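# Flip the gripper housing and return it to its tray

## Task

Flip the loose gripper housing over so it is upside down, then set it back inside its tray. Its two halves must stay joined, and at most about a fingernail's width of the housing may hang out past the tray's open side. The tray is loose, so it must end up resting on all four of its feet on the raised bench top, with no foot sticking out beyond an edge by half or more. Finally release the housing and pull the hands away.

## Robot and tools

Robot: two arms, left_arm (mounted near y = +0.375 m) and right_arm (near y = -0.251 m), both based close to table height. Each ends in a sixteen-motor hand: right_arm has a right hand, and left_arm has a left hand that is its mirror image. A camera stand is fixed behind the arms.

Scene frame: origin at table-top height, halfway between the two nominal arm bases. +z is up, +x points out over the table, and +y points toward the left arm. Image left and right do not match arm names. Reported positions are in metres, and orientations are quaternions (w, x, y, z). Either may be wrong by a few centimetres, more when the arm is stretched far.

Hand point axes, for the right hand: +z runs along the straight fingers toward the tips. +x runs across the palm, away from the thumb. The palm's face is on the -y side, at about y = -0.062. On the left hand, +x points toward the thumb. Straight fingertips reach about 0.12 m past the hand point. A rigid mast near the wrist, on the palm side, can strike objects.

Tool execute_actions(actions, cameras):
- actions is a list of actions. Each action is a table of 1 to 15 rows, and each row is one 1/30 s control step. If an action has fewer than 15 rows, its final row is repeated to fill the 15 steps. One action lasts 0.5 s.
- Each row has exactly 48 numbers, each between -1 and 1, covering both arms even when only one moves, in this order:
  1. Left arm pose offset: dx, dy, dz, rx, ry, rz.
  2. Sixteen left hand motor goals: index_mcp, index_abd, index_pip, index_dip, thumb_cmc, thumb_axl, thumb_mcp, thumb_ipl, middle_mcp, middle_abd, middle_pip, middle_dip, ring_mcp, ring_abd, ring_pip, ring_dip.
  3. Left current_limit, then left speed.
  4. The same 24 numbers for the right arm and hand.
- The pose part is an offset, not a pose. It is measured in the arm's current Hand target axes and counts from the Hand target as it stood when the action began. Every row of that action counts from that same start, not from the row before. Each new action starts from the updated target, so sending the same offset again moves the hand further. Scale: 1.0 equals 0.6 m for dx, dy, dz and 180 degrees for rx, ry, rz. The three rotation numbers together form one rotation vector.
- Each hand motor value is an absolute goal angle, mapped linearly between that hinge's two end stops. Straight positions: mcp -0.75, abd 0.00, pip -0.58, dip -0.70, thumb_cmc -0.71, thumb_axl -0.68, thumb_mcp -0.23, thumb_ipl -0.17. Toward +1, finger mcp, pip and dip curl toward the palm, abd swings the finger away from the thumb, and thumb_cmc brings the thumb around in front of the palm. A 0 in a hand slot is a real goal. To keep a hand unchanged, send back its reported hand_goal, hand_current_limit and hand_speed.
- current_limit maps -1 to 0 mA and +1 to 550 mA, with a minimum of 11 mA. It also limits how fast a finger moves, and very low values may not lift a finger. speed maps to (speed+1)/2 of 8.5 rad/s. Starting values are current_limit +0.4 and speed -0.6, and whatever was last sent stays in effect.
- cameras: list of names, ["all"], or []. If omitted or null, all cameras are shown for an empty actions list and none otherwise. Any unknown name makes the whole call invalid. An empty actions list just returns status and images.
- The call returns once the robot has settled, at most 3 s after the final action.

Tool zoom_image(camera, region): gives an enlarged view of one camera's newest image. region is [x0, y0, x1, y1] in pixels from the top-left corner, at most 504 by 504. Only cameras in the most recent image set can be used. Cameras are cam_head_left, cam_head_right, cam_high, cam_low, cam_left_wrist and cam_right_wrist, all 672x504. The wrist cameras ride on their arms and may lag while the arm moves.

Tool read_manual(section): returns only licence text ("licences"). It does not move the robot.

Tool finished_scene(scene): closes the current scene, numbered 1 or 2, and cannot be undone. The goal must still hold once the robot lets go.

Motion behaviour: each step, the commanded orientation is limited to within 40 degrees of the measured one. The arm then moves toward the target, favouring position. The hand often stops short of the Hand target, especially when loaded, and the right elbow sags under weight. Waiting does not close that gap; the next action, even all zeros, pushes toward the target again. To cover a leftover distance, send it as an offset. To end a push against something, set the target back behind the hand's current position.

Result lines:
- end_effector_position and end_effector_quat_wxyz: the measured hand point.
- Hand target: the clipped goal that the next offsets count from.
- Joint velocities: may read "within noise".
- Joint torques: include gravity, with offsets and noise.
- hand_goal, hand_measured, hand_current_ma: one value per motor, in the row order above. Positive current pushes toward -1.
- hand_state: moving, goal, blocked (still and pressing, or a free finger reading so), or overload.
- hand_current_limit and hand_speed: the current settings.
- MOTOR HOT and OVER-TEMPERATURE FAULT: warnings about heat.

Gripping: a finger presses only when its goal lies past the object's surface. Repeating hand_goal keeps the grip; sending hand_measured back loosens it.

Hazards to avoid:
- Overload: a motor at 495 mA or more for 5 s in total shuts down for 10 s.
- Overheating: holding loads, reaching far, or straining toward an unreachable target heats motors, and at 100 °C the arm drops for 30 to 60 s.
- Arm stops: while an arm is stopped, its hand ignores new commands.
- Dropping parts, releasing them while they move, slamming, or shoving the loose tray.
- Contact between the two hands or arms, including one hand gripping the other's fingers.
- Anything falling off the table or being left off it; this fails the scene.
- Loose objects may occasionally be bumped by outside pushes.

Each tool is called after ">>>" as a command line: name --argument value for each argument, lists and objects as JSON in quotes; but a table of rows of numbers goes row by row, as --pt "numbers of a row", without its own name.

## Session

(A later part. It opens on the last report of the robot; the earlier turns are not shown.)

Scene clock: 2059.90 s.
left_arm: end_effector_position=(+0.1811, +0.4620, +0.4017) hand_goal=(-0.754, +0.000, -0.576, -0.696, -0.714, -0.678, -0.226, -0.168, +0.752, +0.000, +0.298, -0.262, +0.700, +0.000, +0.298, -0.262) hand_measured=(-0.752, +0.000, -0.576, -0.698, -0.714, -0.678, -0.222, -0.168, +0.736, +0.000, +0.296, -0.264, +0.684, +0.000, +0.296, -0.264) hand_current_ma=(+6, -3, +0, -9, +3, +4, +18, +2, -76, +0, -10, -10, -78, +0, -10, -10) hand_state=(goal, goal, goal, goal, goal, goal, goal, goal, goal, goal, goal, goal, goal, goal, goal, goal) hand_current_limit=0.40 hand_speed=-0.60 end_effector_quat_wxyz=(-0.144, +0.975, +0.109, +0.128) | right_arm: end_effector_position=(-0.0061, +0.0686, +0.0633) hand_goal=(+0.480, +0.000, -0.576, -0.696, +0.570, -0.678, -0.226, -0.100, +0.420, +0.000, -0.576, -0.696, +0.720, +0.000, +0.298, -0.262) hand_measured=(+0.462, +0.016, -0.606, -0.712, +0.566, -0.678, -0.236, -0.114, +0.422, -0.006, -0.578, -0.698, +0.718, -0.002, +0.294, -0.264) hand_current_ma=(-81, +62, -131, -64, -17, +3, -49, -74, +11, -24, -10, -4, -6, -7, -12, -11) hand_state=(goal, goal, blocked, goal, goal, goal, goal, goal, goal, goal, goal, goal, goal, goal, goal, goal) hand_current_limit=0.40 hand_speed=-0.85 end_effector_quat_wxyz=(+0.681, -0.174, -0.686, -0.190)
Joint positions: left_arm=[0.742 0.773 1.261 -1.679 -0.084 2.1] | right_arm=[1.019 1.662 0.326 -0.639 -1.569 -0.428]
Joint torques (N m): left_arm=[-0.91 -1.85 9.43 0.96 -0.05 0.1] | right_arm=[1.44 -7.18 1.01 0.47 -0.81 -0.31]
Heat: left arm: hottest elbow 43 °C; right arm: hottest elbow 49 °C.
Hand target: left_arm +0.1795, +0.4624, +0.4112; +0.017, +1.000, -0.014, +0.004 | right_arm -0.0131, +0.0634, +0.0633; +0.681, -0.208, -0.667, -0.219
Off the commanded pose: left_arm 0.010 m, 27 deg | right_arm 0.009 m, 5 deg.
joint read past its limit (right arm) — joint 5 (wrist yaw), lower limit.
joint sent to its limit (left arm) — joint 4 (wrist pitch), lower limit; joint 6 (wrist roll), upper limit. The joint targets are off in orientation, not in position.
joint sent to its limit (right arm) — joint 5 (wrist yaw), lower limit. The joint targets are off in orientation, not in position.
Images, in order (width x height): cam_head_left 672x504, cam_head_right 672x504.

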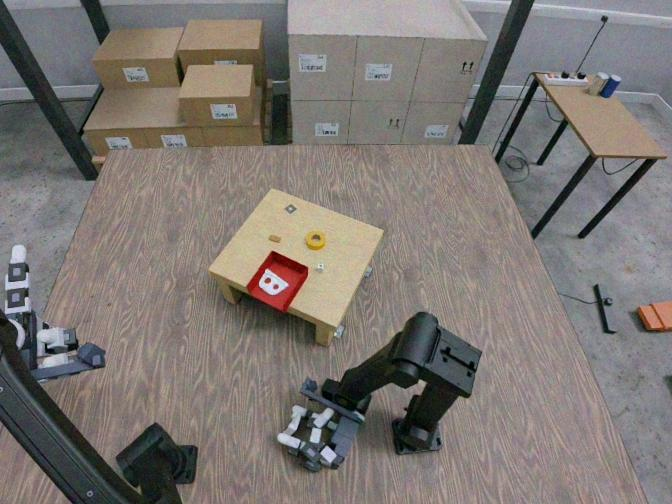

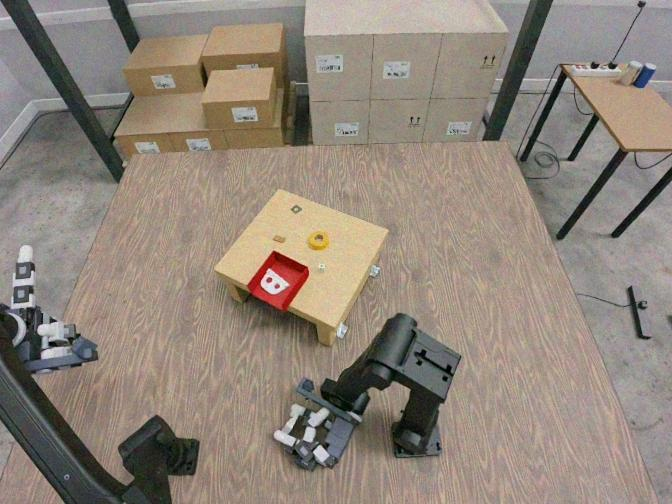

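>>> execute_actions --actions '[[[0,0,0,0,0,0,-0.754,0,-0.576,-0.696,-0.714,-0.678,-0.226,-0.168,0.753,0,0.299,-0.261,0.70,0,0.299,-0.261,0.4,-0.6,0.003,-0.02,0,0,0,0,0.46,0,-0.576,-0.696,0.57,-0.678,-0.24,-0.1,0.42,0,-0.576,-0.696,0.72,0,0.299,-0.261,0.4,-0.9]],[[0,0,0,0,0,0,-0.754,0,-0.576,-0.696,-0.714,-0.678,-0.226,-0.168,0.753,0,0.299,-0.261,0.70,0,0.299,-0.261,0.4,-0.6,0.003,-0.02,0,0,0,0,0.44,0,-0.576,-0.696,0.57,-0.678,-0.26,-0.1,0.42,0,-0.576,-0.696,0.72,0,0.299,-0.261,0.4,-0.9]]]' --cameras '["cam_head_left", "cam_head_right"]'

>>> zoom_image --camera "cam_head_left" --region '[250, 370, 350, 460]'

>>> zoom_image --camera "cam_head_right" --region '[250, 370, 350, 460]'

Scene clock: 2068.30 s.
left_arm: end_effector_position=(+0.1811, +0.4620, +0.4017) hand_goal=(-0.754, +0.000, -0.576, -0.696, -0.714, -0.678, -0.226, -0.168, +0.752, +0.000, +0.298, -0.262, +0.700, +0.000, +0.298, -0.262) hand_measured=(-0.752, +0.000, -0.576, -0.698, -0.714, -0.678, -0.222, -0.168, +0.736, +0.000, +0.296, -0.264, +0.684, +0.000, +0.296, -0.264) hand_current_ma=(+6, -3, +0, -9, +3, +4, +18, +2, -76, +0, -10, -10, -78, +0, -10, -10) hand_state=(goal, goal, goal, goal, goal, goal, goal, goal, goal, goal, goal, goal, goal, goal, goal, goal) hand_current_limit=0.40 hand_speed=-0.60 end_effector_quat_wxyz=(-0.144, +0.975, +0.109, +0.128) | right_arm: end_effector_position=(-0.0229, +0.0442, +0.0627) hand_goal=(+0.440, +0.000, -0.576, -0.696, +0.570, -0.678, -0.260, -0.100, +0.420, +0.000, -0.576, -0.696, +0.720, +0.000, +0.298, -0.262) hand_measured=(+0.442, -0.002, -0.578, -0.698, +0.562, -0.678, -0.258, -0.102, +0.422, -0.006, -0.578, -0.698, +0.718, -0.002, +0.294, -0.264) hand_current_ma=(+10, -4, -10, -10, -36, +3, +10, -12, +11, -24, -10, -4, -6, -7, -12, -11) hand_state=(goal, goal, goal, goal, goal, goal, goal, goal, goal, goal, goal, goal, goal, goal, goal, goal) hand_current_limit=0.40 hand_speed=-0.90 end_effector_quat_wxyz=(+0.684, -0.181, -0.684, -0.176)
Joint positions: left_arm=[0.742 0.773 1.261 -1.679 -0.084 2.1] | right_arm=[1.03 1.624 0.259 -0.64 -1.569 -0.428]
Joint torques (N m): left_arm=[-0.5 -1.61 9.33 0.98 -0.05 0.12] | right_arm=[1.79 -7.12 1.5 0.42 -0.74 -0.39]
Heat: left arm: hottest elbow 43 °C; right arm: hottest elbow 48 °C.
Hand target: left_arm +0.1795, +0.4624, +0.4112; +0.017, +1.000, -0.014, +0.004 | right_arm -0.0269, +0.0437, +0.0667; +0.681, -0.208, -0.667, -0.218
Off the commanded pose: left_arm 0.010 m, 27 deg | right_arm 0.006 m, 6 deg.
joint read past its limit (right arm) — joint 5 (wrist yaw), lower limit.
joint sent to its limit (left arm) — joint 4 (wrist pitch), lower limit; joint 6 (wrist roll), upper limit. The joint targets are off in orientation, not in position.
joint sent to its limit (right arm) — joint 5 (wrist yaw), lower limit. The joint targets are off in orientation, not in position.
Images, in order (width x height): cam_head_left 672x504, cam_head_right 672x504.

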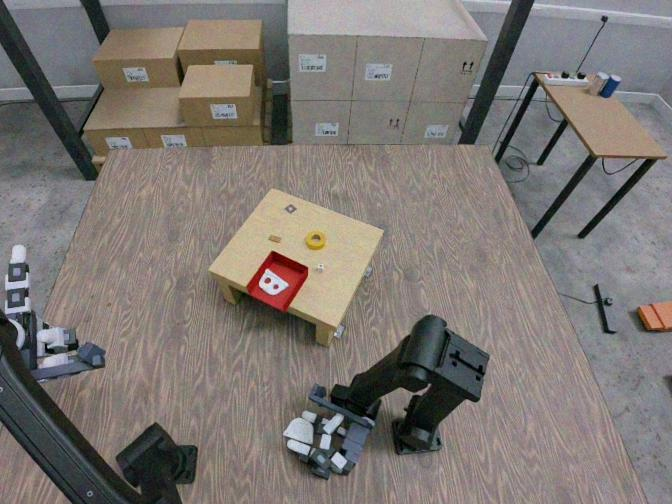

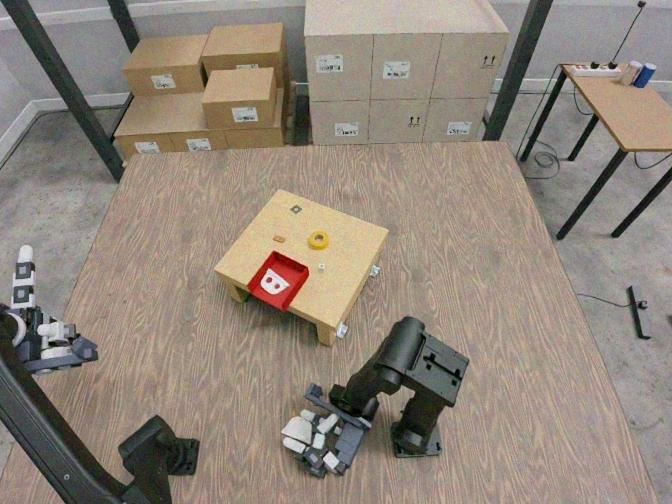

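Scaled by 5.040 from the camera's 672x504 image, which has a finer 960x720 frame.

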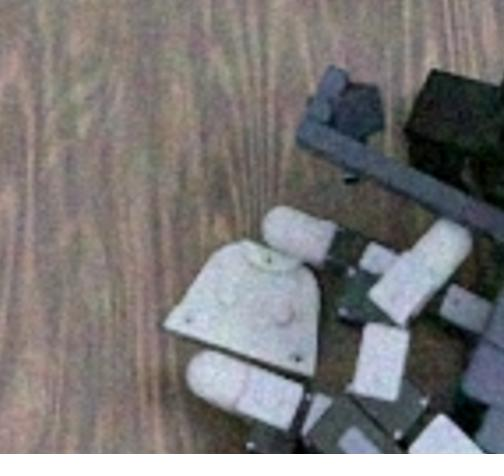

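Scaled by 5.040 from the camera's 672x504 image, which has a finer 960x720 frame.

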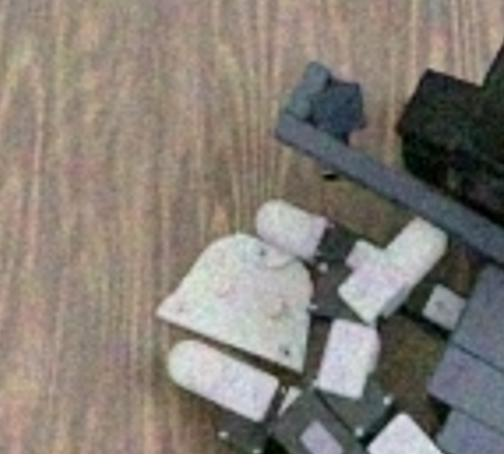

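>>> execute_actions --actions '[[[0,0,0,0,0,0,-0.754,0,-0.576,-0.696,-0.714,-0.678,-0.226,-0.168,0.753,0,0.299,-0.261,0.70,0,0.299,-0.261,0.4,-0.6,0,0,0,0,0,0,0.38,0,-0.576,-0.696,0.57,-0.678,-0.36,-0.1,0.38,0,-0.576,-0.696,0.72,0,0.299,-0.261,0.4,-0.85]],[[0,0,0,0,0,0,-0.754,0,-0.576,-0.696,-0.714,-0.678,-0.226,-0.168,0.753,0,0.299,-0.261,0.70,0,0.299,-0.261,0.4,-0.6,0.0667,0,0,0,0,0,0.37,0,-0.576,-0.696,0.57,-0.678,-0.42,-0.1,0.37,0,-0.576,-0.696,0.72,0,0.299,-0.261,0.4,-0.7]],[[0,0,0,0,0,0,-0.754,0,-0.576,-0.696,-0.714,-0.678,-0.226,-0.168,0.753,0,0.299,-0.261,0.70,0,0.299,-0.261,0.4,-0.6,0.09,0,0,0,0,0,0.37,0,-0.576,-0.696,0.57,-0.678,-0.42,-0.1,0.37,0,-0.576,-0.696,0.72,0,0.299,-0.261,0.4,-0.7]],[[0,0,0,0,0,0,-0.754,0,-0.576,-0.696,-0.714,-0.678,-0.226,-0.168,0.753,0,0.299,-0.261,0.70,0,0.299,-0.261,0.4,-0.6,0.09,0,0,0,0,0,0.37,0,-0.576,-0.696,0.57,-0.678,-0.42,-0.1,0.37,0,-0.576,-0.696,0.72,0,0.299,-0.261,0.4,-0.7]],[[0,0,0,0,0,0,-0.754,0,-0.576,-0.696,-0.714,-0.678,-0.226,-0.168,0.753,0,0.299,-0.261,0.70,0,0.299,-0.261,0.4,-0.6,-0.0412,0.1038,-0.0423,0,-0.125,0,0.37,0,-0.576,-0.696,0.57,-0.678,-0.42,-0.1,0.37,0,-0.576,-0.696,0.72,0,0.299,-0.261,0.4,-0.7]],[[0,0,0,0,0,0,-0.754,0,-0.576,-0.696,-0.714,-0.678,-0.226,-0.168,0.753,0,0.299,-0.261,0.70,0,0.299,-0.261,0.4,-0.6,-0.0485,0.1038,-0.0673,0,-0.125,0,0.37,0,-0.576,-0.696,0.57,-0.678,-0.42,-0.1,0.37,0,-0.576,-0.696,0.72,0,0.299,-0.261,0.4,-0.7]],[[0,0,0,0,0,0,-0.754,0,-0.576,-0.696,-0.714,-0.678,-0.226,-0.168,0.753,0,0.299,-0.261,0.70,0,0.299,-0.261,0.4,-0.6,-0.0648,0.1038,-0.0878,0,-0.125,0,0.37,0,-0.576,-0.696,0.57,-0.678,-0.42,-0.1,0.37,0,-0.576,-0.696,0.72,0,0.299,-0.261,0.4,-0.7]],[[0,0,0,0,0,0,-0.754,0,-0.576,-0.696,-0.714,-0.678,-0.226,-0.168,0.753,0,0.299,-0.261,0.70,0,0.299,-0.261,0.4,-0.6,-0.0877,0.1038,-0.1003,0,-0.125,0,0.37,0,-0.576,-0.696,0.57,-0.678,-0.42,-0.1,0.37,0,-0.576,-0.696,0.72,0,0.299,-0.261,0.4,-0.7]]]' --cameras '["cam_head_left", "cam_head_right", "cam_high"]'

>>> zoom_image --camera "cam_head_left" --region '[240, 370, 360, 480]'

>>> zoom_image --camera "cam_head_left" --region '[235, 235, 325, 325]'

Scene clock: 2170.23 s.
left_arm: end_effector_position=(+0.1811, +0.4620, +0.4017) hand_goal=(-0.754, +0.000, -0.576, -0.696, -0.714, -0.678, -0.226, -0.168, +0.752, +0.000, +0.298, -0.262, +0.700, +0.000, +0.298, -0.262) hand_measured=(-0.752, +0.000, -0.576, -0.698, -0.714, -0.678, -0.222, -0.168, +0.736, +0.000, +0.296, -0.264, +0.684, +0.000, +0.296, -0.264) hand_current_ma=(+6, -3, +0, -9, +3, +4, +18, +2, -76, +0, -10, -10, -78, +0, -10, -10) hand_state=(goal, goal, goal, goal, goal, goal, goal, goal, goal, goal, goal, goal, goal, goal, goal, goal) hand_current_limit=0.40 hand_speed=-0.60 end_effector_quat_wxyz=(-0.144, +0.975, +0.109, +0.128) | right_arm: end_effector_position=(+0.2806, +0.1095, +0.2019) hand_goal=(+0.370, +0.000, -0.576, -0.696, +0.570, -0.678, -0.420, -0.100, +0.370, +0.000, -0.576, -0.696, +0.720, +0.000, +0.298, -0.262) hand_measured=(+0.360, -0.002, -0.578, -0.698, +0.566, -0.678, -0.418, -0.100, +0.358, -0.002, -0.578, -0.698, +0.714, -0.002, +0.296, -0.264) hand_current_ma=(-43, -6, -9, -9, -14, +3, +13, -4, -50, -10, -9, -4, -27, -7, -11, -11) hand_state=(goal, goal, goal, goal, goal, goal, goal, goal, goal, goal, goal, goal, goal, goal, goal, goal) hand_current_limit=0.40 hand_speed=-0.70 end_effector_quat_wxyz=(-0.015, +0.309, +0.951, -0.009)
Joint positions: left_arm=[0.742 0.773 1.261 -1.679 -0.084 2.1] | right_arm=[0.945 1.336 1.112 -1.372 -0.025 0.032]
Joint torques (N m): left_arm=[-0.67 -1.85 9.39 1.05 -0.05 0.09] | right_arm=[-0.09 -8.47 13.71 0.54 0.11 -0.15]
Heat: left arm: hottest elbow 43 °C; right arm: hottest elbow 47 °C.
Hand target: left_arm +0.1795, +0.4624, +0.4112; +0.017, +1.000, -0.014, +0.004 | right_arm +0.2907, +0.1235, +0.2207; -0.010, +0.301, +0.953, +0.008
Off the commanded pose: left_arm 0.010 m, 27 deg | right_arm 0.025 m, 2 deg.
joint sent to its limit (left arm) — joint 4 (wrist pitch), lower limit; joint 6 (wrist roll), upper limit. The joint targets are off in orientation, not in position.
Images, in order (width x height): cam_head_left 672x504, cam_head_right 672x504, cam_high 672x504.

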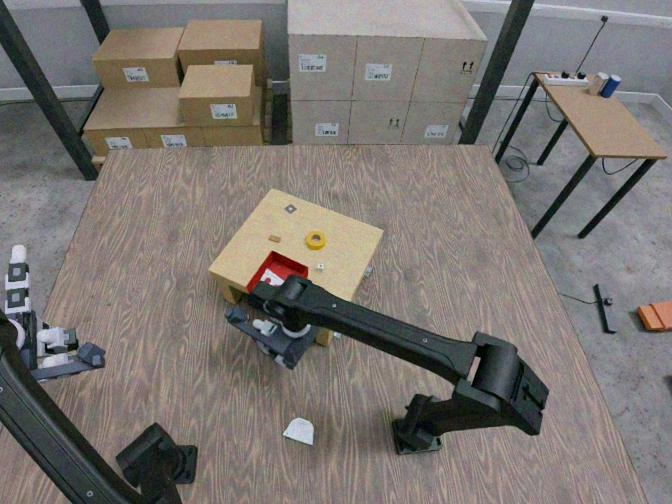

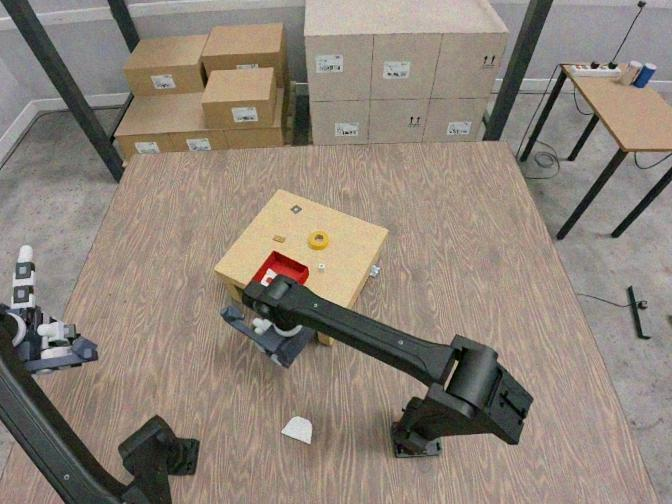

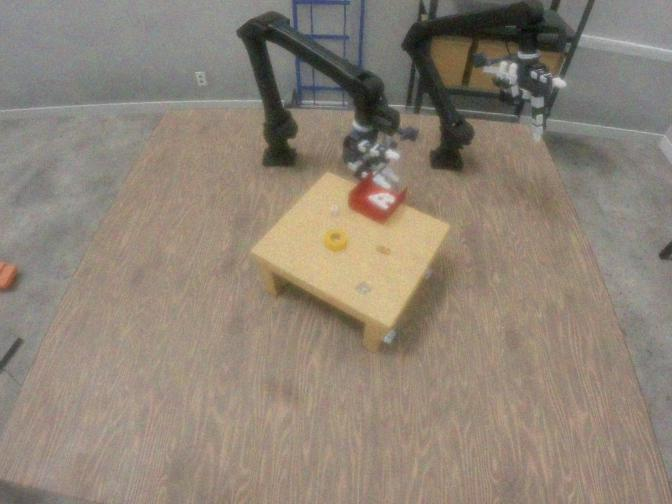

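Scaled by 4.200 from the camera's 672x504 image, which has a finer 960x720 frame.

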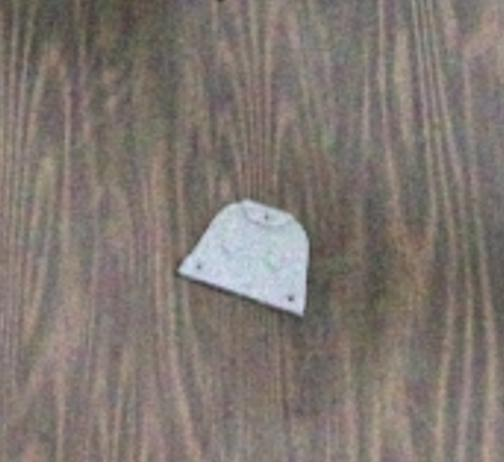

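Scaled by 5.600 from the camera's 672x504 image, which has a finer 960x720 frame.

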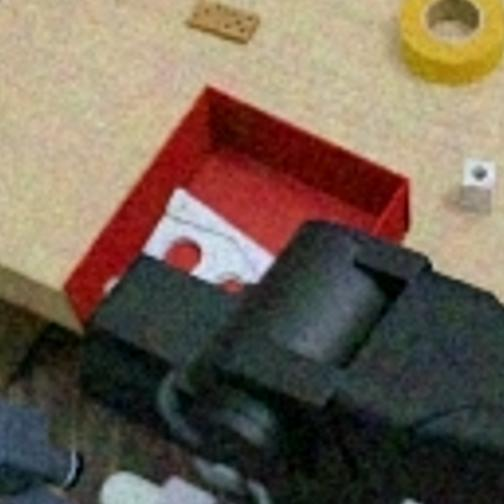

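>>> execute_actions --actions '[[[0,0,0,0,0,0,-0.754,0,-0.576,-0.696,-0.714,-0.678,-0.226,-0.168,0.753,0,0.299,-0.261,0.70,0,0.299,-0.261,0.4,-0.6,0.0673,0.058,-0.0542,0,0.0111,-0.1256,0.42,0,-0.576,-0.696,0.57,-0.678,-0.42,-0.1,0.37,0,-0.576,-0.696,0.72,0,0.299,-0.261,0.4,-0.7]],[[0,0,0,0,0,0,-0.754,0,-0.576,-0.696,-0.714,-0.678,-0.226,-0.168,0.753,0,0.299,-0.261,0.70,0,0.299,-0.261,0.4,-0.6,0.047,0.054,-0.0542,0,0.0111,-0.1256,0.42,0,-0.576,-0.696,0.57,-0.678,-0.42,-0.1,0.37,0,-0.576,-0.696,0.72,0,0.299,-0.261,0.4,-0.7]],[[0,0,0,0,0,0,-0.754,0,-0.576,-0.696,-0.714,-0.678,-0.226,-0.168,0.753,0,0.299,-0.261,0.70,0,0.299,-0.261,0.4,-0.6,0.0296,0.0429,-0.0542,0,0.0111,-0.1256,0.42,0,-0.576,-0.696,0.57,-0.678,-0.42,-0.1,0.37,0,-0.576,-0.696,0.72,0,0.299,-0.261,0.4,-0.7]],[[0,0,0,0,0,0,-0.754,0,-0.576,-0.696,-0.714,-0.678,-0.226,-0.168,0.753,0,0.299,-0.261,0.70,0,0.299,-0.261,0.4,-0.6,0.0176,0.0259,-0.0542,0,0.0111,-0.1256,0.42,0,-0.576,-0.696,0.57,-0.678,-0.42,-0.1,0.37,0,-0.576,-0.696,0.72,0,0.299,-0.261,0.4,-0.7]],[[0,0,0,0,0,0,-0.754,0,-0.576,-0.696,-0.714,-0.678,-0.226,-0.168,0.753,0,0.299,-0.261,0.70,0,0.299,-0.261,0.4,-0.6,0,-0.1175,0.0537,0.1222,0,0,0.42,0,-0.576,-0.696,0.57,-0.678,-0.42,-0.1,0.37,0,-0.576,-0.696,0.72,0,0.299,-0.261,0.4,-0.7]],[[0,0,0,0,0,0,-0.754,0,-0.576,-0.696,-0.714,-0.678,-0.226,-0.168,0.753,0,0.299,-0.261,0.70,0,0.299,-0.261,0.4,-0.6,0,-0.1095,0.0517,0.1222,0,0,0.42,0,-0.576,-0.696,0.57,-0.678,-0.42,-0.1,0.37,0,-0.576,-0.696,0.72,0,0.299,-0.261,0.4,-0.7]],[[0,0,0,0,0,0,-0.754,0,-0.576,-0.696,-0.714,-0.678,-0.226,-0.168,0.753,0,0.299,-0.261,0.70,0,0.299,-0.261,0.4,-0.6,0,-0.1028,0.0468,0.1222,0,0,0.42,0,-0.576,-0.696,0.57,-0.678,-0.42,-0.1,0.37,0,-0.576,-0.696,0.72,0,0.299,-0.261,0.4,-0.7]],[[0,0,0,0,0,0,-0.754,0,-0.576,-0.696,-0.714,-0.678,-0.226,-0.168,0.753,0,0.299,-0.261,0.70,0,0.299,-0.261,0.4,-0.6,0,-0.0987,0.0398,0.1222,0,0,0.42,0,-0.576,-0.696,0.57,-0.678,-0.42,-0.1,0.37,0,-0.576,-0.696,0.72,0,0.299,-0.261,0.4,-0.7]]]' --cameras '["cam_head_left", "cam_high", "cam_low"]'

>>> zoom_image --camera "cam_high" --region '[335, 145, 425, 230]'

>>> zoom_image --camera "cam_low" --region '[300, 140, 410, 230]'

Scene clock: 2220.60 s.
left_arm: end_effector_position=(+0.1811, +0.4620, +0.4017) hand_goal=(-0.754, +0.000, -0.576, -0.696, -0.714, -0.678, -0.226, -0.168, +0.752, +0.000, +0.298, -0.262, +0.700, +0.000, +0.298, -0.262) hand_measured=(-0.752, +0.000, -0.576, -0.698, -0.714, -0.678, -0.222, -0.168, +0.736, +0.000, +0.296, -0.264, +0.684, +0.000, +0.296, -0.264) hand_current_ma=(+6, -3, +0, -9, +3, +4, +18, +2, -76, +0, -10, -10, -78, +0, -10, -10) hand_state=(goal, goal, goal, goal, goal, goal, goal, goal, goal, goal, goal, goal, goal, goal, goal, goal) hand_current_limit=0.40 hand_speed=-0.60 end_effector_quat_wxyz=(-0.144, +0.975, +0.109, +0.128) | right_arm: end_effector_position=(+0.4341, +0.0907, +0.3607) hand_goal=(+0.420, +0.000, -0.576, -0.696, +0.570, -0.678, -0.420, -0.100, +0.370, +0.000, -0.576, -0.696, +0.720, +0.000, +0.298, -0.262) hand_measured=(+0.418, -0.002, -0.578, -0.698, +0.568, -0.678, -0.418, -0.100, +0.368, -0.002, -0.578, -0.698, +0.714, -0.002, +0.296, -0.264) hand_current_ma=(-8, -6, -8, -9, -10, +3, +14, -4, -7, -10, -7, -4, -28, -7, -11, -11) hand_state=(goal, goal, goal, goal, goal, goal, goal, goal, goal, goal, goal, goal, goal, goal, goal, goal) hand_current_limit=0.40 hand_speed=-0.70 end_effector_quat_wxyz=(+0.278, -0.380, +0.661, -0.584)
Joint positions: left_arm=[0.742 0.773 1.261 -1.679 -0.084 2.1] | right_arm=[0.942 1.673 1.741 -1.676 1.406 -1.611]
Joint torques (N m): left_arm=[-0.73 -1.61 9.37 0.95 -0.06 0.08] | right_arm=[1.38 -13.51 10.24 0.01 1.36 0.13]
Heat: left arm: hottest elbow 43 °C; right arm: hottest elbow 66 °C.
Hand target: left_arm +0.1795, +0.4624, +0.4112; +0.017, +1.000, -0.014, +0.004 | right_arm +0.4371, +0.0958, +0.3604; +0.279, -0.377, +0.657, -0.590
Off the commanded pose: left_arm 0.010 m, 27 deg | right_arm 0.006 m, 1 deg.
joint sent to its limit (left arm) — joint 4 (wrist pitch), lower limit; joint 6 (wrist roll), upper limit. The joint targets are off in orientation, not in position.
joint sent to its limit (right arm) — joint 4 (wrist pitch), lower limit. The joint targets still meet the commanded pose.
Images, in order (width x height): cam_head_left 672x504, cam_high 672x504, cam_low 672x504.

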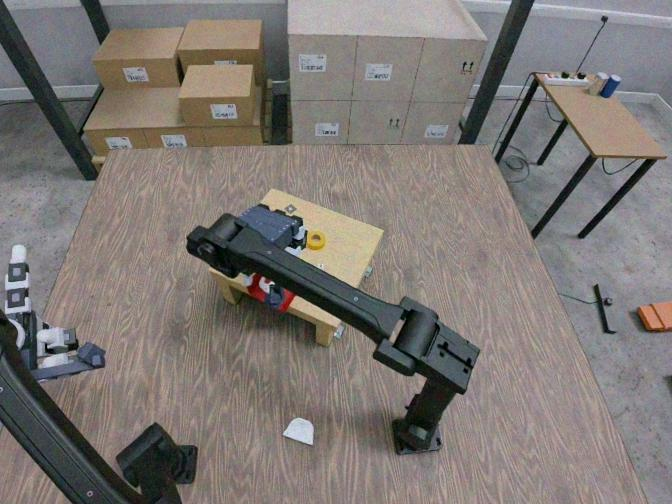

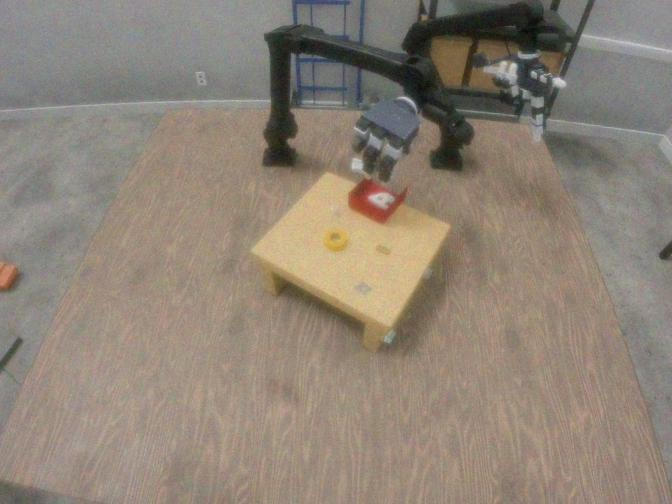

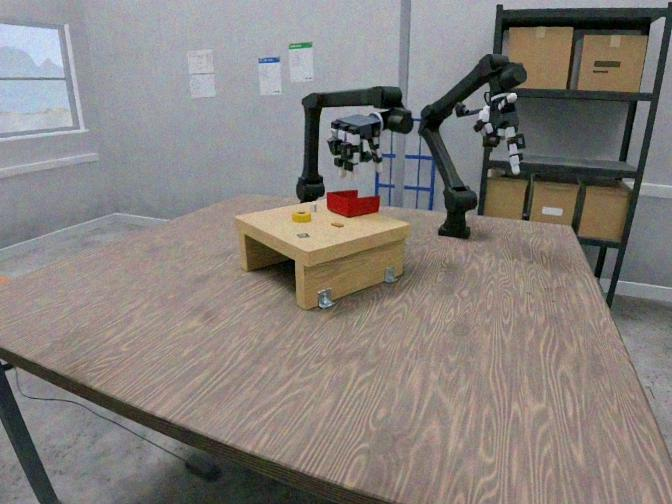

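Scaled by 5.600 from the camera's 672x504 image, which has a finer 960x720 frame.

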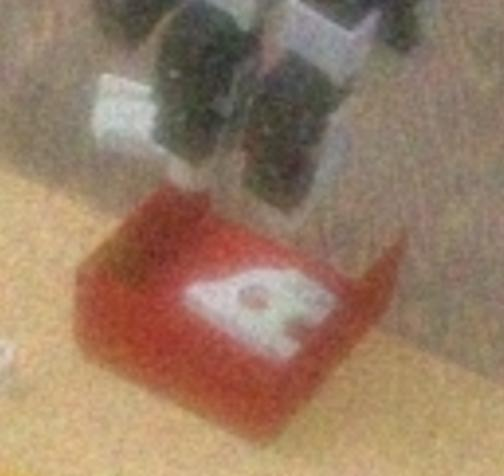

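Scaled by 4.582 from the camera's 672x504 image, which has a finer 960x720 frame.

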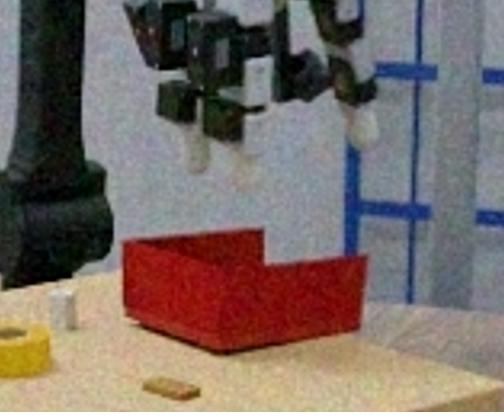

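>>> execute_actions --actions '[[[0,0,0,0,0,0,-0.754,0,-0.576,-0.696,-0.714,-0.678,-0.226,-0.168,0.753,0,0.299,-0.261,0.70,0,0.299,-0.261,0.4,-0.6,0,-0.047,0.0187,0.05,0,0,0.42,0,-0.576,-0.696,0.57,-0.678,-0.42,-0.1,0.37,0,-0.576,-0.696,0.72,0,0.299,-0.261,0.4,-0.7]],[[0,0,0,0,0,0,-0.754,0,-0.576,-0.696,-0.714,-0.678,-0.226,-0.168,0.753,0,0.299,-0.261,0.70,0,0.299,-0.261,0.4,-0.6,-0.006,0.074,0.0097,0,0,0,0.42,0,-0.576,-0.696,0.57,-0.678,-0.42,-0.1,0.37,0,-0.576,-0.696,0.72,0,0.299,-0.261,0.4,-0.7]],[[0,0,0,0,0,0,-0.754,0,-0.576,-0.696,-0.714,-0.678,-0.226,-0.168,0.753,0,0.299,-0.261,0.70,0,0.299,-0.261,0.4,-0.6,-0.006,0.074,0,0,0,0,0.42,0,-0.576,-0.696,0.57,-0.678,-0.42,-0.1,0.37,0,-0.576,-0.696,0.72,0,0.299,-0.261,0.4,-0.7]]]' --cameras '["cam_high", "cam_low"]'

>>> zoom_image --camera "cam_high" --region '[335, 145, 425, 230]'

>>> zoom_image --camera "cam_low" --region '[300, 140, 410, 230]'

Scene clock: 2235.07 s.
left_arm: end_effector_position=(+0.1811, +0.4620, +0.4017) hand_goal=(-0.754, +0.000, -0.576, -0.696, -0.714, -0.678, -0.226, -0.168, +0.752, +0.000, +0.298, -0.262, +0.700, +0.000, +0.298, -0.262) hand_measured=(-0.752, +0.000, -0.576, -0.698, -0.714, -0.678, -0.222, -0.168, +0.736, +0.000, +0.296, -0.264, +0.684, +0.000, +0.296, -0.264) hand_current_ma=(+6, -3, +0, -9, +3, +4, +18, +2, -76, +0, -10, -10, -78, +0, -10, -10) hand_state=(goal, goal, goal, goal, goal, goal, goal, goal, goal, goal, goal, goal, goal, goal, goal, goal) hand_current_limit=0.40 hand_speed=-0.60 end_effector_quat_wxyz=(-0.144, +0.975, +0.109, +0.128) | right_arm: end_effector_position=(+0.4500, +0.0836, +0.2982) hand_goal=(+0.420, +0.000, -0.576, -0.696, +0.570, -0.678, -0.420, -0.100, +0.370, +0.000, -0.576, -0.696, +0.720, +0.000, +0.298, -0.262) hand_measured=(+0.420, -0.002, -0.578, -0.698, +0.568, -0.678, -0.418, -0.100, +0.376, -0.002, -0.576, -0.696, +0.714, -0.002, +0.296, -0.264) hand_current_ma=(-1, -6, -8, -9, -10, +3, +14, -4, +24, -5, +3, -3, -28, -7, -11, -11) hand_state=(goal, goal, goal, goal, goal, goal, goal, goal, goal, goal, goal, goal, goal, goal, goal, goal) hand_current_limit=0.40 hand_speed=-0.70 end_effector_quat_wxyz=(+0.294, -0.363, +0.610, -0.640)
Joint positions: left_arm=[0.742 0.773 1.261 -1.679 -0.084 2.1] | right_arm=[0.939 1.72 1.569 -1.573 1.563 -1.524]
Joint torques (N m): left_arm=[-0.56 -1.73 9.46 1.01 -0.05 0.11] | right_arm=[0.38 -14.39 8.85 1.07 1.1 0.13]
Heat: left arm: hottest elbow 43 °C; right arm: hottest elbow 64 °C.
Hand target: left_arm +0.1795, +0.4624, +0.4112; +0.017, +1.000, -0.014, +0.004 | right_arm +0.4565, +0.0852, +0.2974; +0.307, -0.354, +0.609, -0.640
Off the commanded pose: left_arm 0.010 m, 27 deg | right_arm 0.007 m, 2 deg.
joint sent to its limit (left arm) — joint 4 (wrist pitch), lower limit; joint 6 (wrist roll), upper limit. The joint targets are off in orientation, not in position.
joint sent to its limit (right arm) — joint 5 (wrist yaw), upper limit. The joint targets still meet the commanded pose.
Images, in order (width x height): cam_high 672x504, cam_low 672x504.

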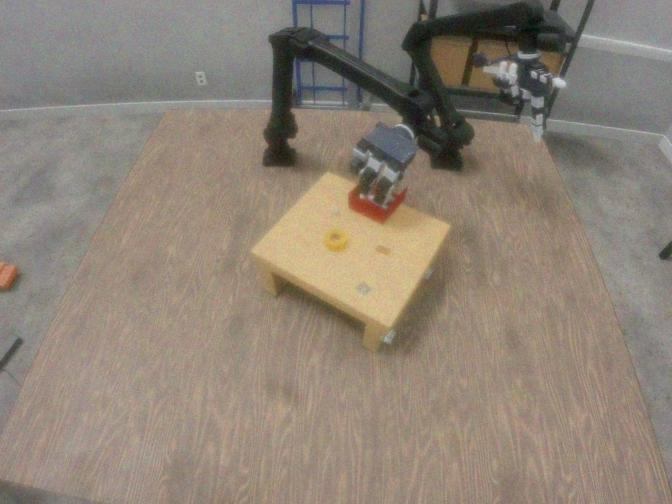

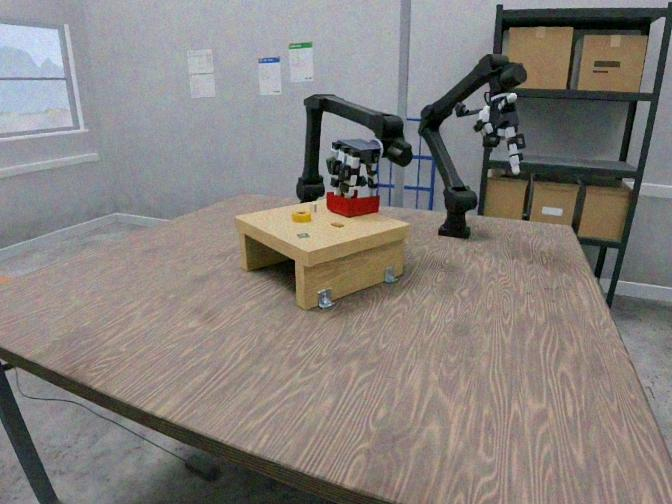

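Scaled by 5.600 from the camera's 672x504 image, which has a finer 960x720 frame.

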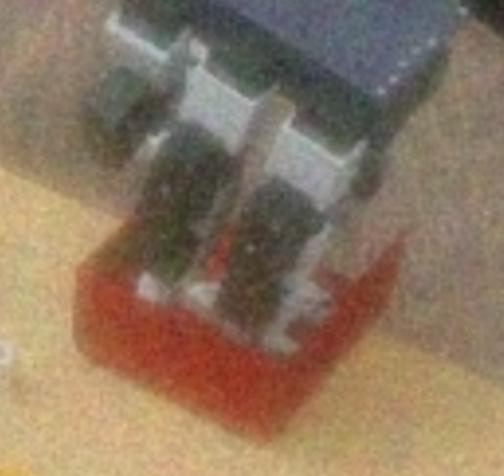

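Scaled by 4.582 from the camera's 672x504 image, which has a finer 960x720 frame.

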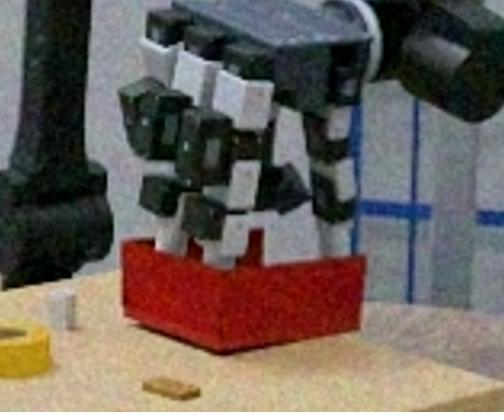

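>>> execute_actions --actions '[[[0,0,0,0,0,0,-0.754,0,-0.576,-0.696,-0.714,-0.678,-0.226,-0.168,0.753,0,0.299,-0.261,0.70,0,0.299,-0.261,0.4,-0.6,0,0,0,0,0,0,0.43,0,-0.576,-0.696,0.57,-0.678,-0.42,-0.1,0.47,0,-0.576,-0.696,0.72,0,0.299,-0.261,0.4,-0.7]],[[0,0,0,0,0,0,-0.754,0,-0.576,-0.696,-0.714,-0.678,-0.226,-0.168,0.753,0,0.299,-0.261,0.70,0,0.299,-0.261,0.4,-0.6,-0.0035,0.0427,0,0,0,0,0.43,0,-0.576,-0.696,0.57,-0.678,-0.42,-0.1,0.47,0,-0.576,-0.696,0.72,0,0.299,-0.261,0.4,-0.7]],[[0,0,0,0,0,0,-0.754,0,-0.576,-0.696,-0.714,-0.678,-0.226,-0.168,0.753,0,0.299,-0.261,0.70,0,0.299,-0.261,0.4,-0.6,-0.0025,0.034,0,0,0,0,0.43,0,-0.576,-0.696,0.57,-0.678,-0.42,-0.1,0.47,0,-0.576,-0.696,0.72,0,0.299,-0.261,0.4,-0.7]]]' --cameras '["cam_high", "cam_low"]'

>>> zoom_image --camera "cam_high" --region '[335, 145, 425, 230]'

Scene clock: 2247.10 s.
left_arm: end_effector_position=(+0.1811, +0.4620, +0.4017) hand_goal=(-0.754, +0.000, -0.576, -0.696, -0.714, -0.678, -0.226, -0.168, +0.752, +0.000, +0.298, -0.262, +0.700, +0.000, +0.298, -0.262) hand_measured=(-0.752, +0.000, -0.576, -0.698, -0.714, -0.678, -0.222, -0.168, +0.736, +0.000, +0.296, -0.264, +0.684, +0.000, +0.296, -0.264) hand_current_ma=(+6, -3, +0, -9, +3, +4, +18, +2, -76, +0, -10, -10, -78, +0, -10, -10) hand_state=(goal, goal, goal, goal, goal, goal, goal, goal, goal, goal, goal, goal, goal, goal, goal, goal) hand_current_limit=0.40 hand_speed=-0.60 end_effector_quat_wxyz=(-0.144, +0.975, +0.109, +0.128) | right_arm: end_effector_position=(+0.4528, +0.0860, +0.2756) hand_goal=(+0.430, +0.000, -0.576, -0.696, +0.570, -0.678, -0.420, -0.100, +0.470, +0.000, -0.576, -0.696, +0.720, +0.000, +0.298, -0.262) hand_measured=(+0.412, +0.000, -0.592, -0.698, +0.570, -0.678, -0.420, -0.100, +0.470, -0.002, -0.576, -0.696, +0.714, -0.002, +0.296, -0.264) hand_current_ma=(-79, +0, -68, -9, -1, +3, +0, -4, -3, -5, +3, -3, -28, -7, -11, -11) hand_state=(goal, goal, goal, goal, goal, goal, goal, goal, goal, goal, goal, goal, goal, goal, goal, goal) hand_current_limit=0.40 hand_speed=-0.70 end_effector_quat_wxyz=(+0.317, -0.342, +0.618, -0.633)
Joint positions: left_arm=[0.742 0.773 1.261 -1.679 -0.084 2.1] | right_arm=[0.939 1.727 1.511 -1.513 1.572 -1.453]
Joint torques (N m): left_arm=[-0.79 -2.14 9.46 1.09 -0.04 0.1] | right_arm=[0.21 -12.16 7.23 0.95 0.74 0.01]
Heat: left arm: hottest elbow 43 °C; right arm: hottest elbow 61 °C.
Hand target: left_arm +0.1795, +0.4624, +0.4112; +0.017, +1.000, -0.014, +0.004 | right_arm +0.4567, +0.0849, +0.2512; +0.307, -0.354, +0.608, -0.640
Off the commanded pose: left_arm 0.010 m, 27 deg | right_arm 0.025 m, 2 deg.
joint read past its limit (right arm) — joint 5 (wrist yaw), upper limit.
joint sent to its limit (left arm) — joint 4 (wrist pitch), lower limit; joint 6 (wrist roll), upper limit. The joint targets are off in orientation, not in position.
joint sent to its limit (right arm) — joint 5 (wrist yaw), upper limit. The joint targets still meet the commanded pose.
Images, in order (width x height): cam_high 672x504, cam_low 672x504.

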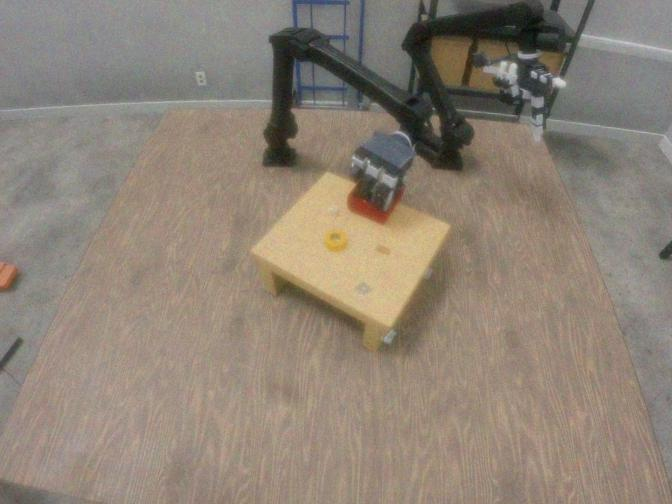

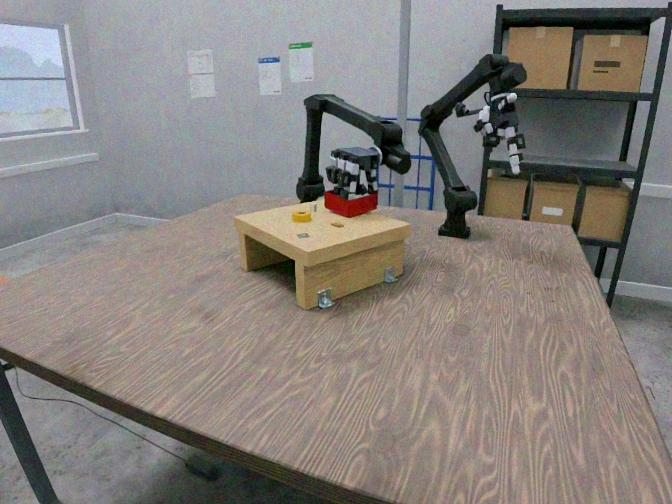

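Scaled by 5.600 from the camera's 672x504 image, which has a finer 960x720 frame.

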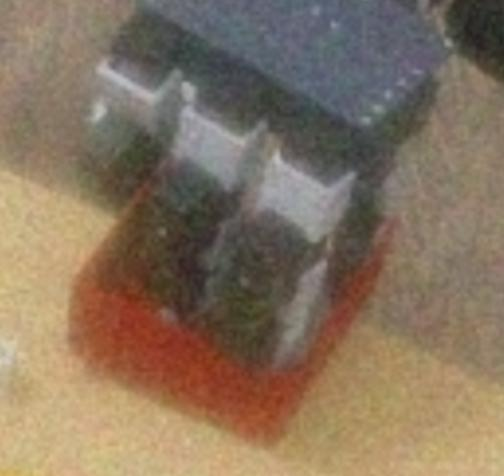

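>>> zoom_image --camera "cam_low" --region '[300, 140, 410, 230]'

Scaled by 4.582 from the camera's 672x504 image, which has a finer 960x720 frame.

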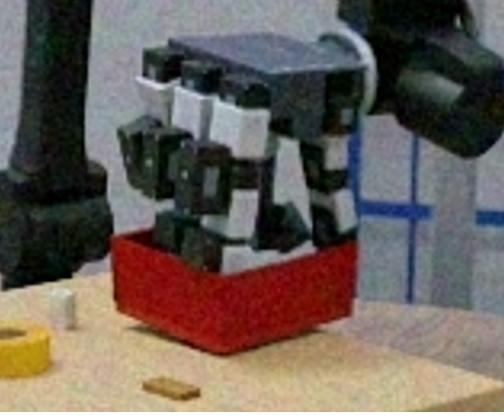

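>>> execute_actions --actions '[[[0,0,0,0,0,0,-0.754,0,-0.576,-0.696,-0.714,-0.678,-0.226,-0.168,0.753,0,0.299,-0.261,0.70,0,0.299,-0.261,0.4,-0.6,0.003,-0.04,0,0,0,0,0.42,0,-0.576,-0.696,0.57,-0.678,-0.42,-0.1,0.45,0,-0.576,-0.696,0.72,0,0.299,-0.261,0.4,-0.7]]]' --cameras '["cam_low"]'

>>> zoom_image --camera "cam_low" --region '[300, 140, 410, 230]'

Scene clock: 2268.63 s.
left_arm: end_effector_position=(+0.1811, +0.4620, +0.4017) hand_goal=(-0.754, +0.000, -0.576, -0.696, -0.714, -0.678, -0.226, -0.168, +0.752, +0.000, +0.298, -0.262, +0.700, +0.000, +0.298, -0.262) hand_measured=(-0.752, +0.000, -0.576, -0.698, -0.714, -0.678, -0.222, -0.168, +0.736, +0.000, +0.296, -0.264, +0.684, +0.000, +0.296, -0.264) hand_current_ma=(+6, -3, +0, -9, +3, +4, +18, +2, -76, +0, -10, -10, -78, +0, -10, -10) hand_state=(goal, goal, goal, goal, goal, goal, goal, goal, goal, goal, goal, goal, goal, goal, goal, goal) hand_current_limit=0.40 hand_speed=-0.60 end_effector_quat_wxyz=(-0.144, +0.975, +0.109, +0.128) | right_arm: end_effector_position=(+0.4528, +0.0860, +0.2756) hand_goal=(+0.420, +0.000, -0.576, -0.696, +0.570, -0.678, -0.420, -0.100, +0.450, +0.000, -0.576, -0.696, +0.720, +0.000, +0.298, -0.262) hand_measured=(+0.412, +0.000, -0.592, -0.698, +0.570, -0.678, -0.420, -0.100, +0.456, -0.002, -0.576, -0.696, +0.714, -0.002, +0.296, -0.264) hand_current_ma=(-34, +0, -68, -9, -1, +3, +0, -4, +26, -5, +3, -3, -28, -7, -11, -11) hand_state=(goal, goal, goal, goal, goal, goal, goal, goal, goal, goal, goal, goal, goal, goal, goal, goal) hand_current_limit=0.40 hand_speed=-0.70 end_effector_quat_wxyz=(+0.317, -0.342, +0.618, -0.633)
Joint positions: left_arm=[0.742 0.773 1.261 -1.679 -0.084 2.1] | right_arm=[0.939 1.727 1.511 -1.513 1.572 -1.453]
Joint torques (N m): left_arm=[-0.85 -2.02 9.37 1.01 -0.06 0.11] | right_arm=[-0.26 -14.1 10.66 -0.02 0.75 -0.23]
Heat: left arm: hottest elbow 43 °C; right arm: hottest elbow 58 °C.
Hand target: left_arm +0.1795, +0.4624, +0.4112; +0.017, +1.000, -0.014, +0.004 | right_arm +0.4566, +0.0852, +0.2753; +0.307, -0.354, +0.608, -0.640
Off the commanded pose: left_arm 0.010 m, 27 deg | right_arm 0.004 m, 2 deg.
joint read past its limit (right arm) — joint 5 (wrist yaw), upper limit.
joint sent to its limit (left arm) — joint 4 (wrist pitch), lower limit; joint 6 (wrist roll), upper limit. The joint targets are off in orientation, not in position.
joint sent to its limit (right arm) — joint 5 (wrist yaw), upper limit. The joint targets still meet the commanded pose.
Images, in order (width x height): cam_low 672x504.

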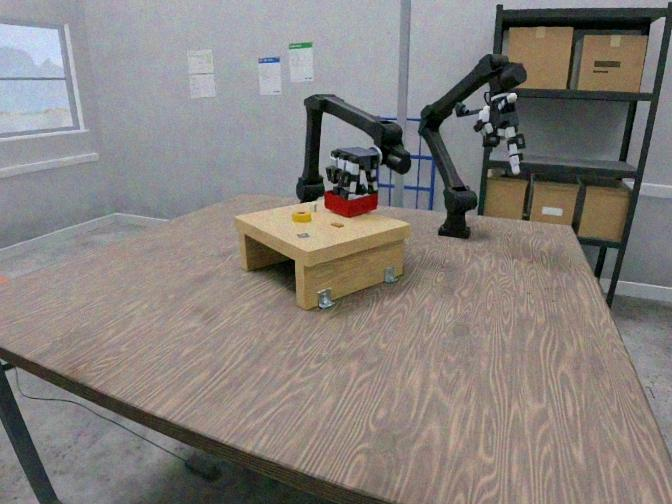

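Scaled by 4.582 from the camera's 672x504 image, which has a finer 960x720 frame.

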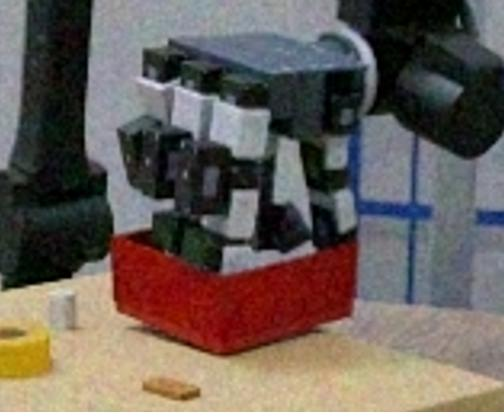

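>>> execute_actions --actions '[[[0,0,0,0,0,0,-0.754,0,-0.576,-0.696,-0.714,-0.678,-0.226,-0.168,0.753,0,0.299,-0.261,0.70,0,0.299,-0.261,0.4,-0.6,0.004,-0.05,0,0,0,0,0.40,0,-0.576,-0.696,0.57,-0.678,-0.42,-0.1,0.38,0,-0.576,-0.696,0.72,0,0.299,-0.261,0.4,-0.7]],[[0,0,0,0,0,0,-0.754,0,-0.576,-0.696,-0.714,-0.678,-0.226,-0.168,0.753,0,0.299,-0.261,0.70,0,0.299,-0.261,0.4,-0.6,0.005,-0.0657,0,0,0,0,0.40,0,-0.576,-0.696,0.57,-0.678,-0.42,-0.1,0.35,0,-0.576,-0.696,0.72,0,0.299,-0.261,0.4,-0.7]],[[0,0,0,0,0,0,-0.754,0,-0.576,-0.696,-0.714,-0.678,-0.226,-0.168,0.753,0,0.299,-0.261,0.70,0,0.299,-0.261,0.4,-0.6,0.005,-0.0657,0,0,0,0,0.40,0,-0.576,-0.696,0.57,-0.678,-0.42,-0.1,0.35,0,-0.576,-0.696,0.72,0,0.299,-0.261,0.4,-0.7]]]' --cameras '["cam_low", "cam_high", "cam_head_right"]'

>>> zoom_image --camera "cam_low" --region '[300, 140, 410, 230]'

>>> zoom_image --camera "cam_high" --region '[335, 145, 425, 230]'

>>> zoom_image --camera "cam_head_right" --region '[220, 235, 340, 345]'

Scene clock: 2287.10 s.
left_arm: end_effector_position=(+0.1811, +0.4620, +0.4017) hand_goal=(-0.754, +0.000, -0.576, -0.696, -0.714, -0.678, -0.226, -0.168, +0.752, +0.000, +0.298, -0.262, +0.700, +0.000, +0.298, -0.262) hand_measured=(-0.752, +0.000, -0.576, -0.698, -0.714, -0.678, -0.222, -0.168, +0.736, +0.000, +0.296, -0.264, +0.684, +0.000, +0.296, -0.264) hand_current_ma=(+6, -3, +0, -9, +3, +4, +18, +2, -76, +0, -10, -10, -78, +0, -10, -10) hand_state=(goal, goal, goal, goal, goal, goal, goal, goal, goal, goal, goal, goal, goal, goal, goal, goal) hand_current_limit=0.40 hand_speed=-0.60 end_effector_quat_wxyz=(-0.144, +0.975, +0.109, +0.128) | right_arm: end_effector_position=(+0.4538, +0.0877, +0.3556) hand_goal=(+0.400, +0.000, -0.576, -0.696, +0.570, -0.678, -0.420, -0.100, +0.350, +0.000, -0.576, -0.696, +0.720, +0.000, +0.298, -0.262) hand_measured=(+0.402, +0.000, -0.578, -0.698, +0.570, -0.678, -0.420, -0.100, +0.358, -0.002, -0.576, -0.696, +0.714, -0.002, +0.296, -0.264) hand_current_ma=(+10, +0, -8, -9, +0, +3, +3, -2, +38, -5, +3, -3, -28, -7, -11, -11) hand_state=(goal, goal, goal, goal, goal, goal, goal, goal, goal, goal, goal, goal, goal, goal, goal, goal) hand_current_limit=0.40 hand_speed=-0.70 end_effector_quat_wxyz=(+0.295, -0.363, +0.607, -0.642)
Joint positions: left_arm=[0.742 0.773 1.261 -1.679 -0.084 2.1] | right_arm=[0.939 1.704 1.697 -1.622 1.571 -1.62]
Joint torques (N m): left_arm=[-0.67 -1.61 9.36 1.05 -0.06 0.11] | right_arm=[0.5 -16.91 13.68 0.08 0.83 -0.22]
Heat: left arm: hottest elbow 43 °C; right arm: hottest elbow 60 °C.
Hand target: left_arm +0.1795, +0.4624, +0.4112; +0.017, +1.000, -0.014, +0.004 | right_arm +0.4560, +0.0860, +0.3846; +0.307, -0.354, +0.609, -0.640
Off the commanded pose: left_arm 0.010 m, 27 deg | right_arm 0.029 m, 2 deg.
joint read past its limit (right arm) — joint 5 (wrist yaw), upper limit.
joint sent to its limit (left arm) — joint 4 (wrist pitch), lower limit; joint 6 (wrist roll), upper limit. The joint targets are off in orientation, not in position.
joint sent to its limit (right arm) — joint 5 (wrist yaw), upper limit. The joint targets still meet the commanded pose.
Images, in order (width x height): cam_head_right 672x504, cam_high 672x504, cam_low 672x504.

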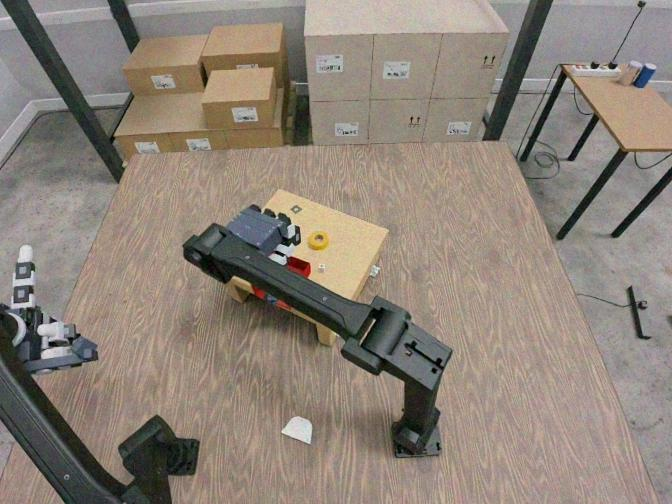

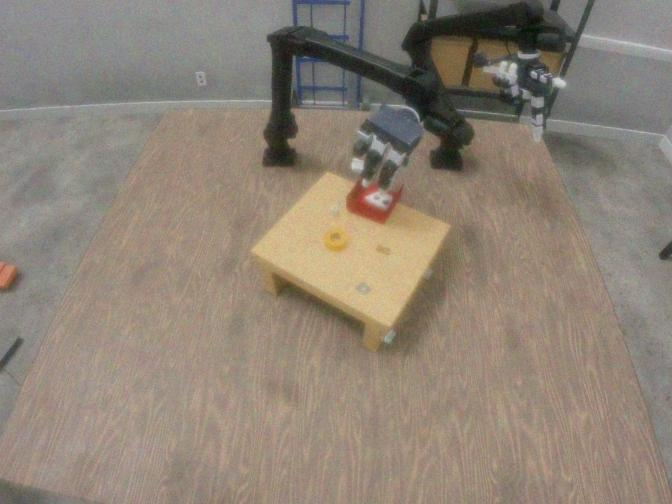

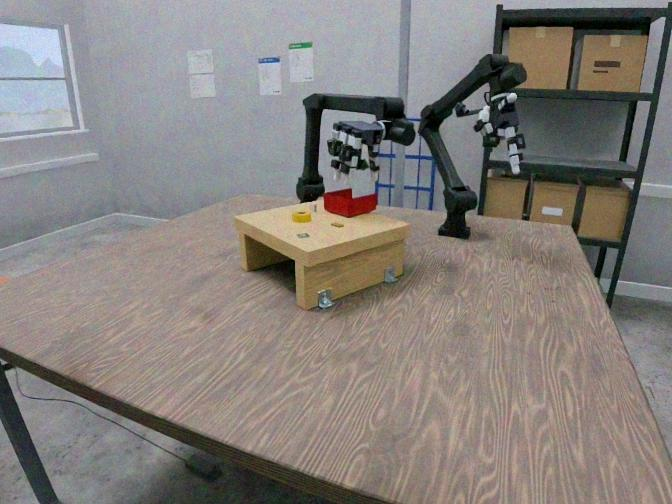

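Scaled by 4.582 from the camera's 672x504 image, which has a finer 960x720 frame.

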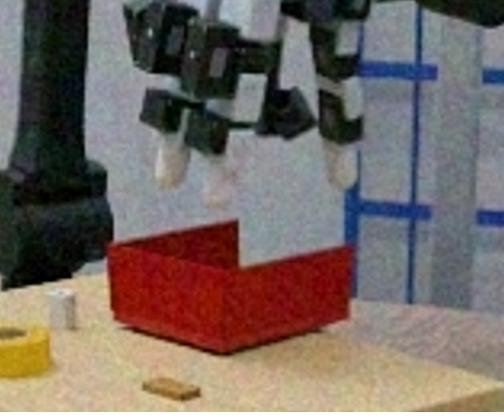

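Scaled by 5.600 from the camera's 672x504 image, which has a finer 960x720 frame.

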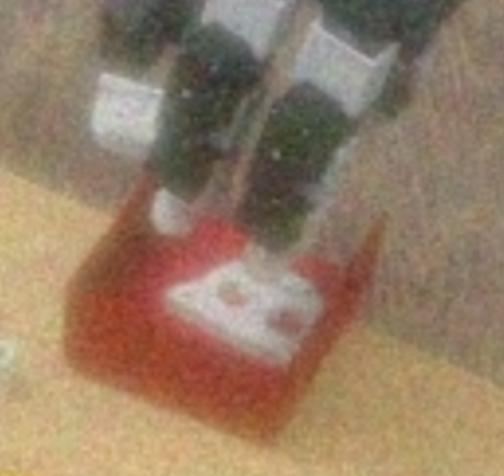

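Scaled by 4.200 from the camera's 672x504 image, which has a finer 960x720 frame.

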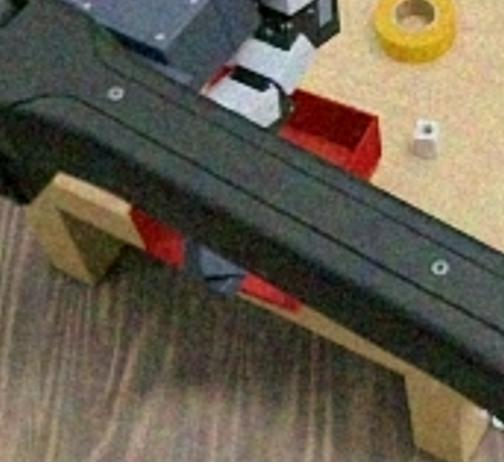

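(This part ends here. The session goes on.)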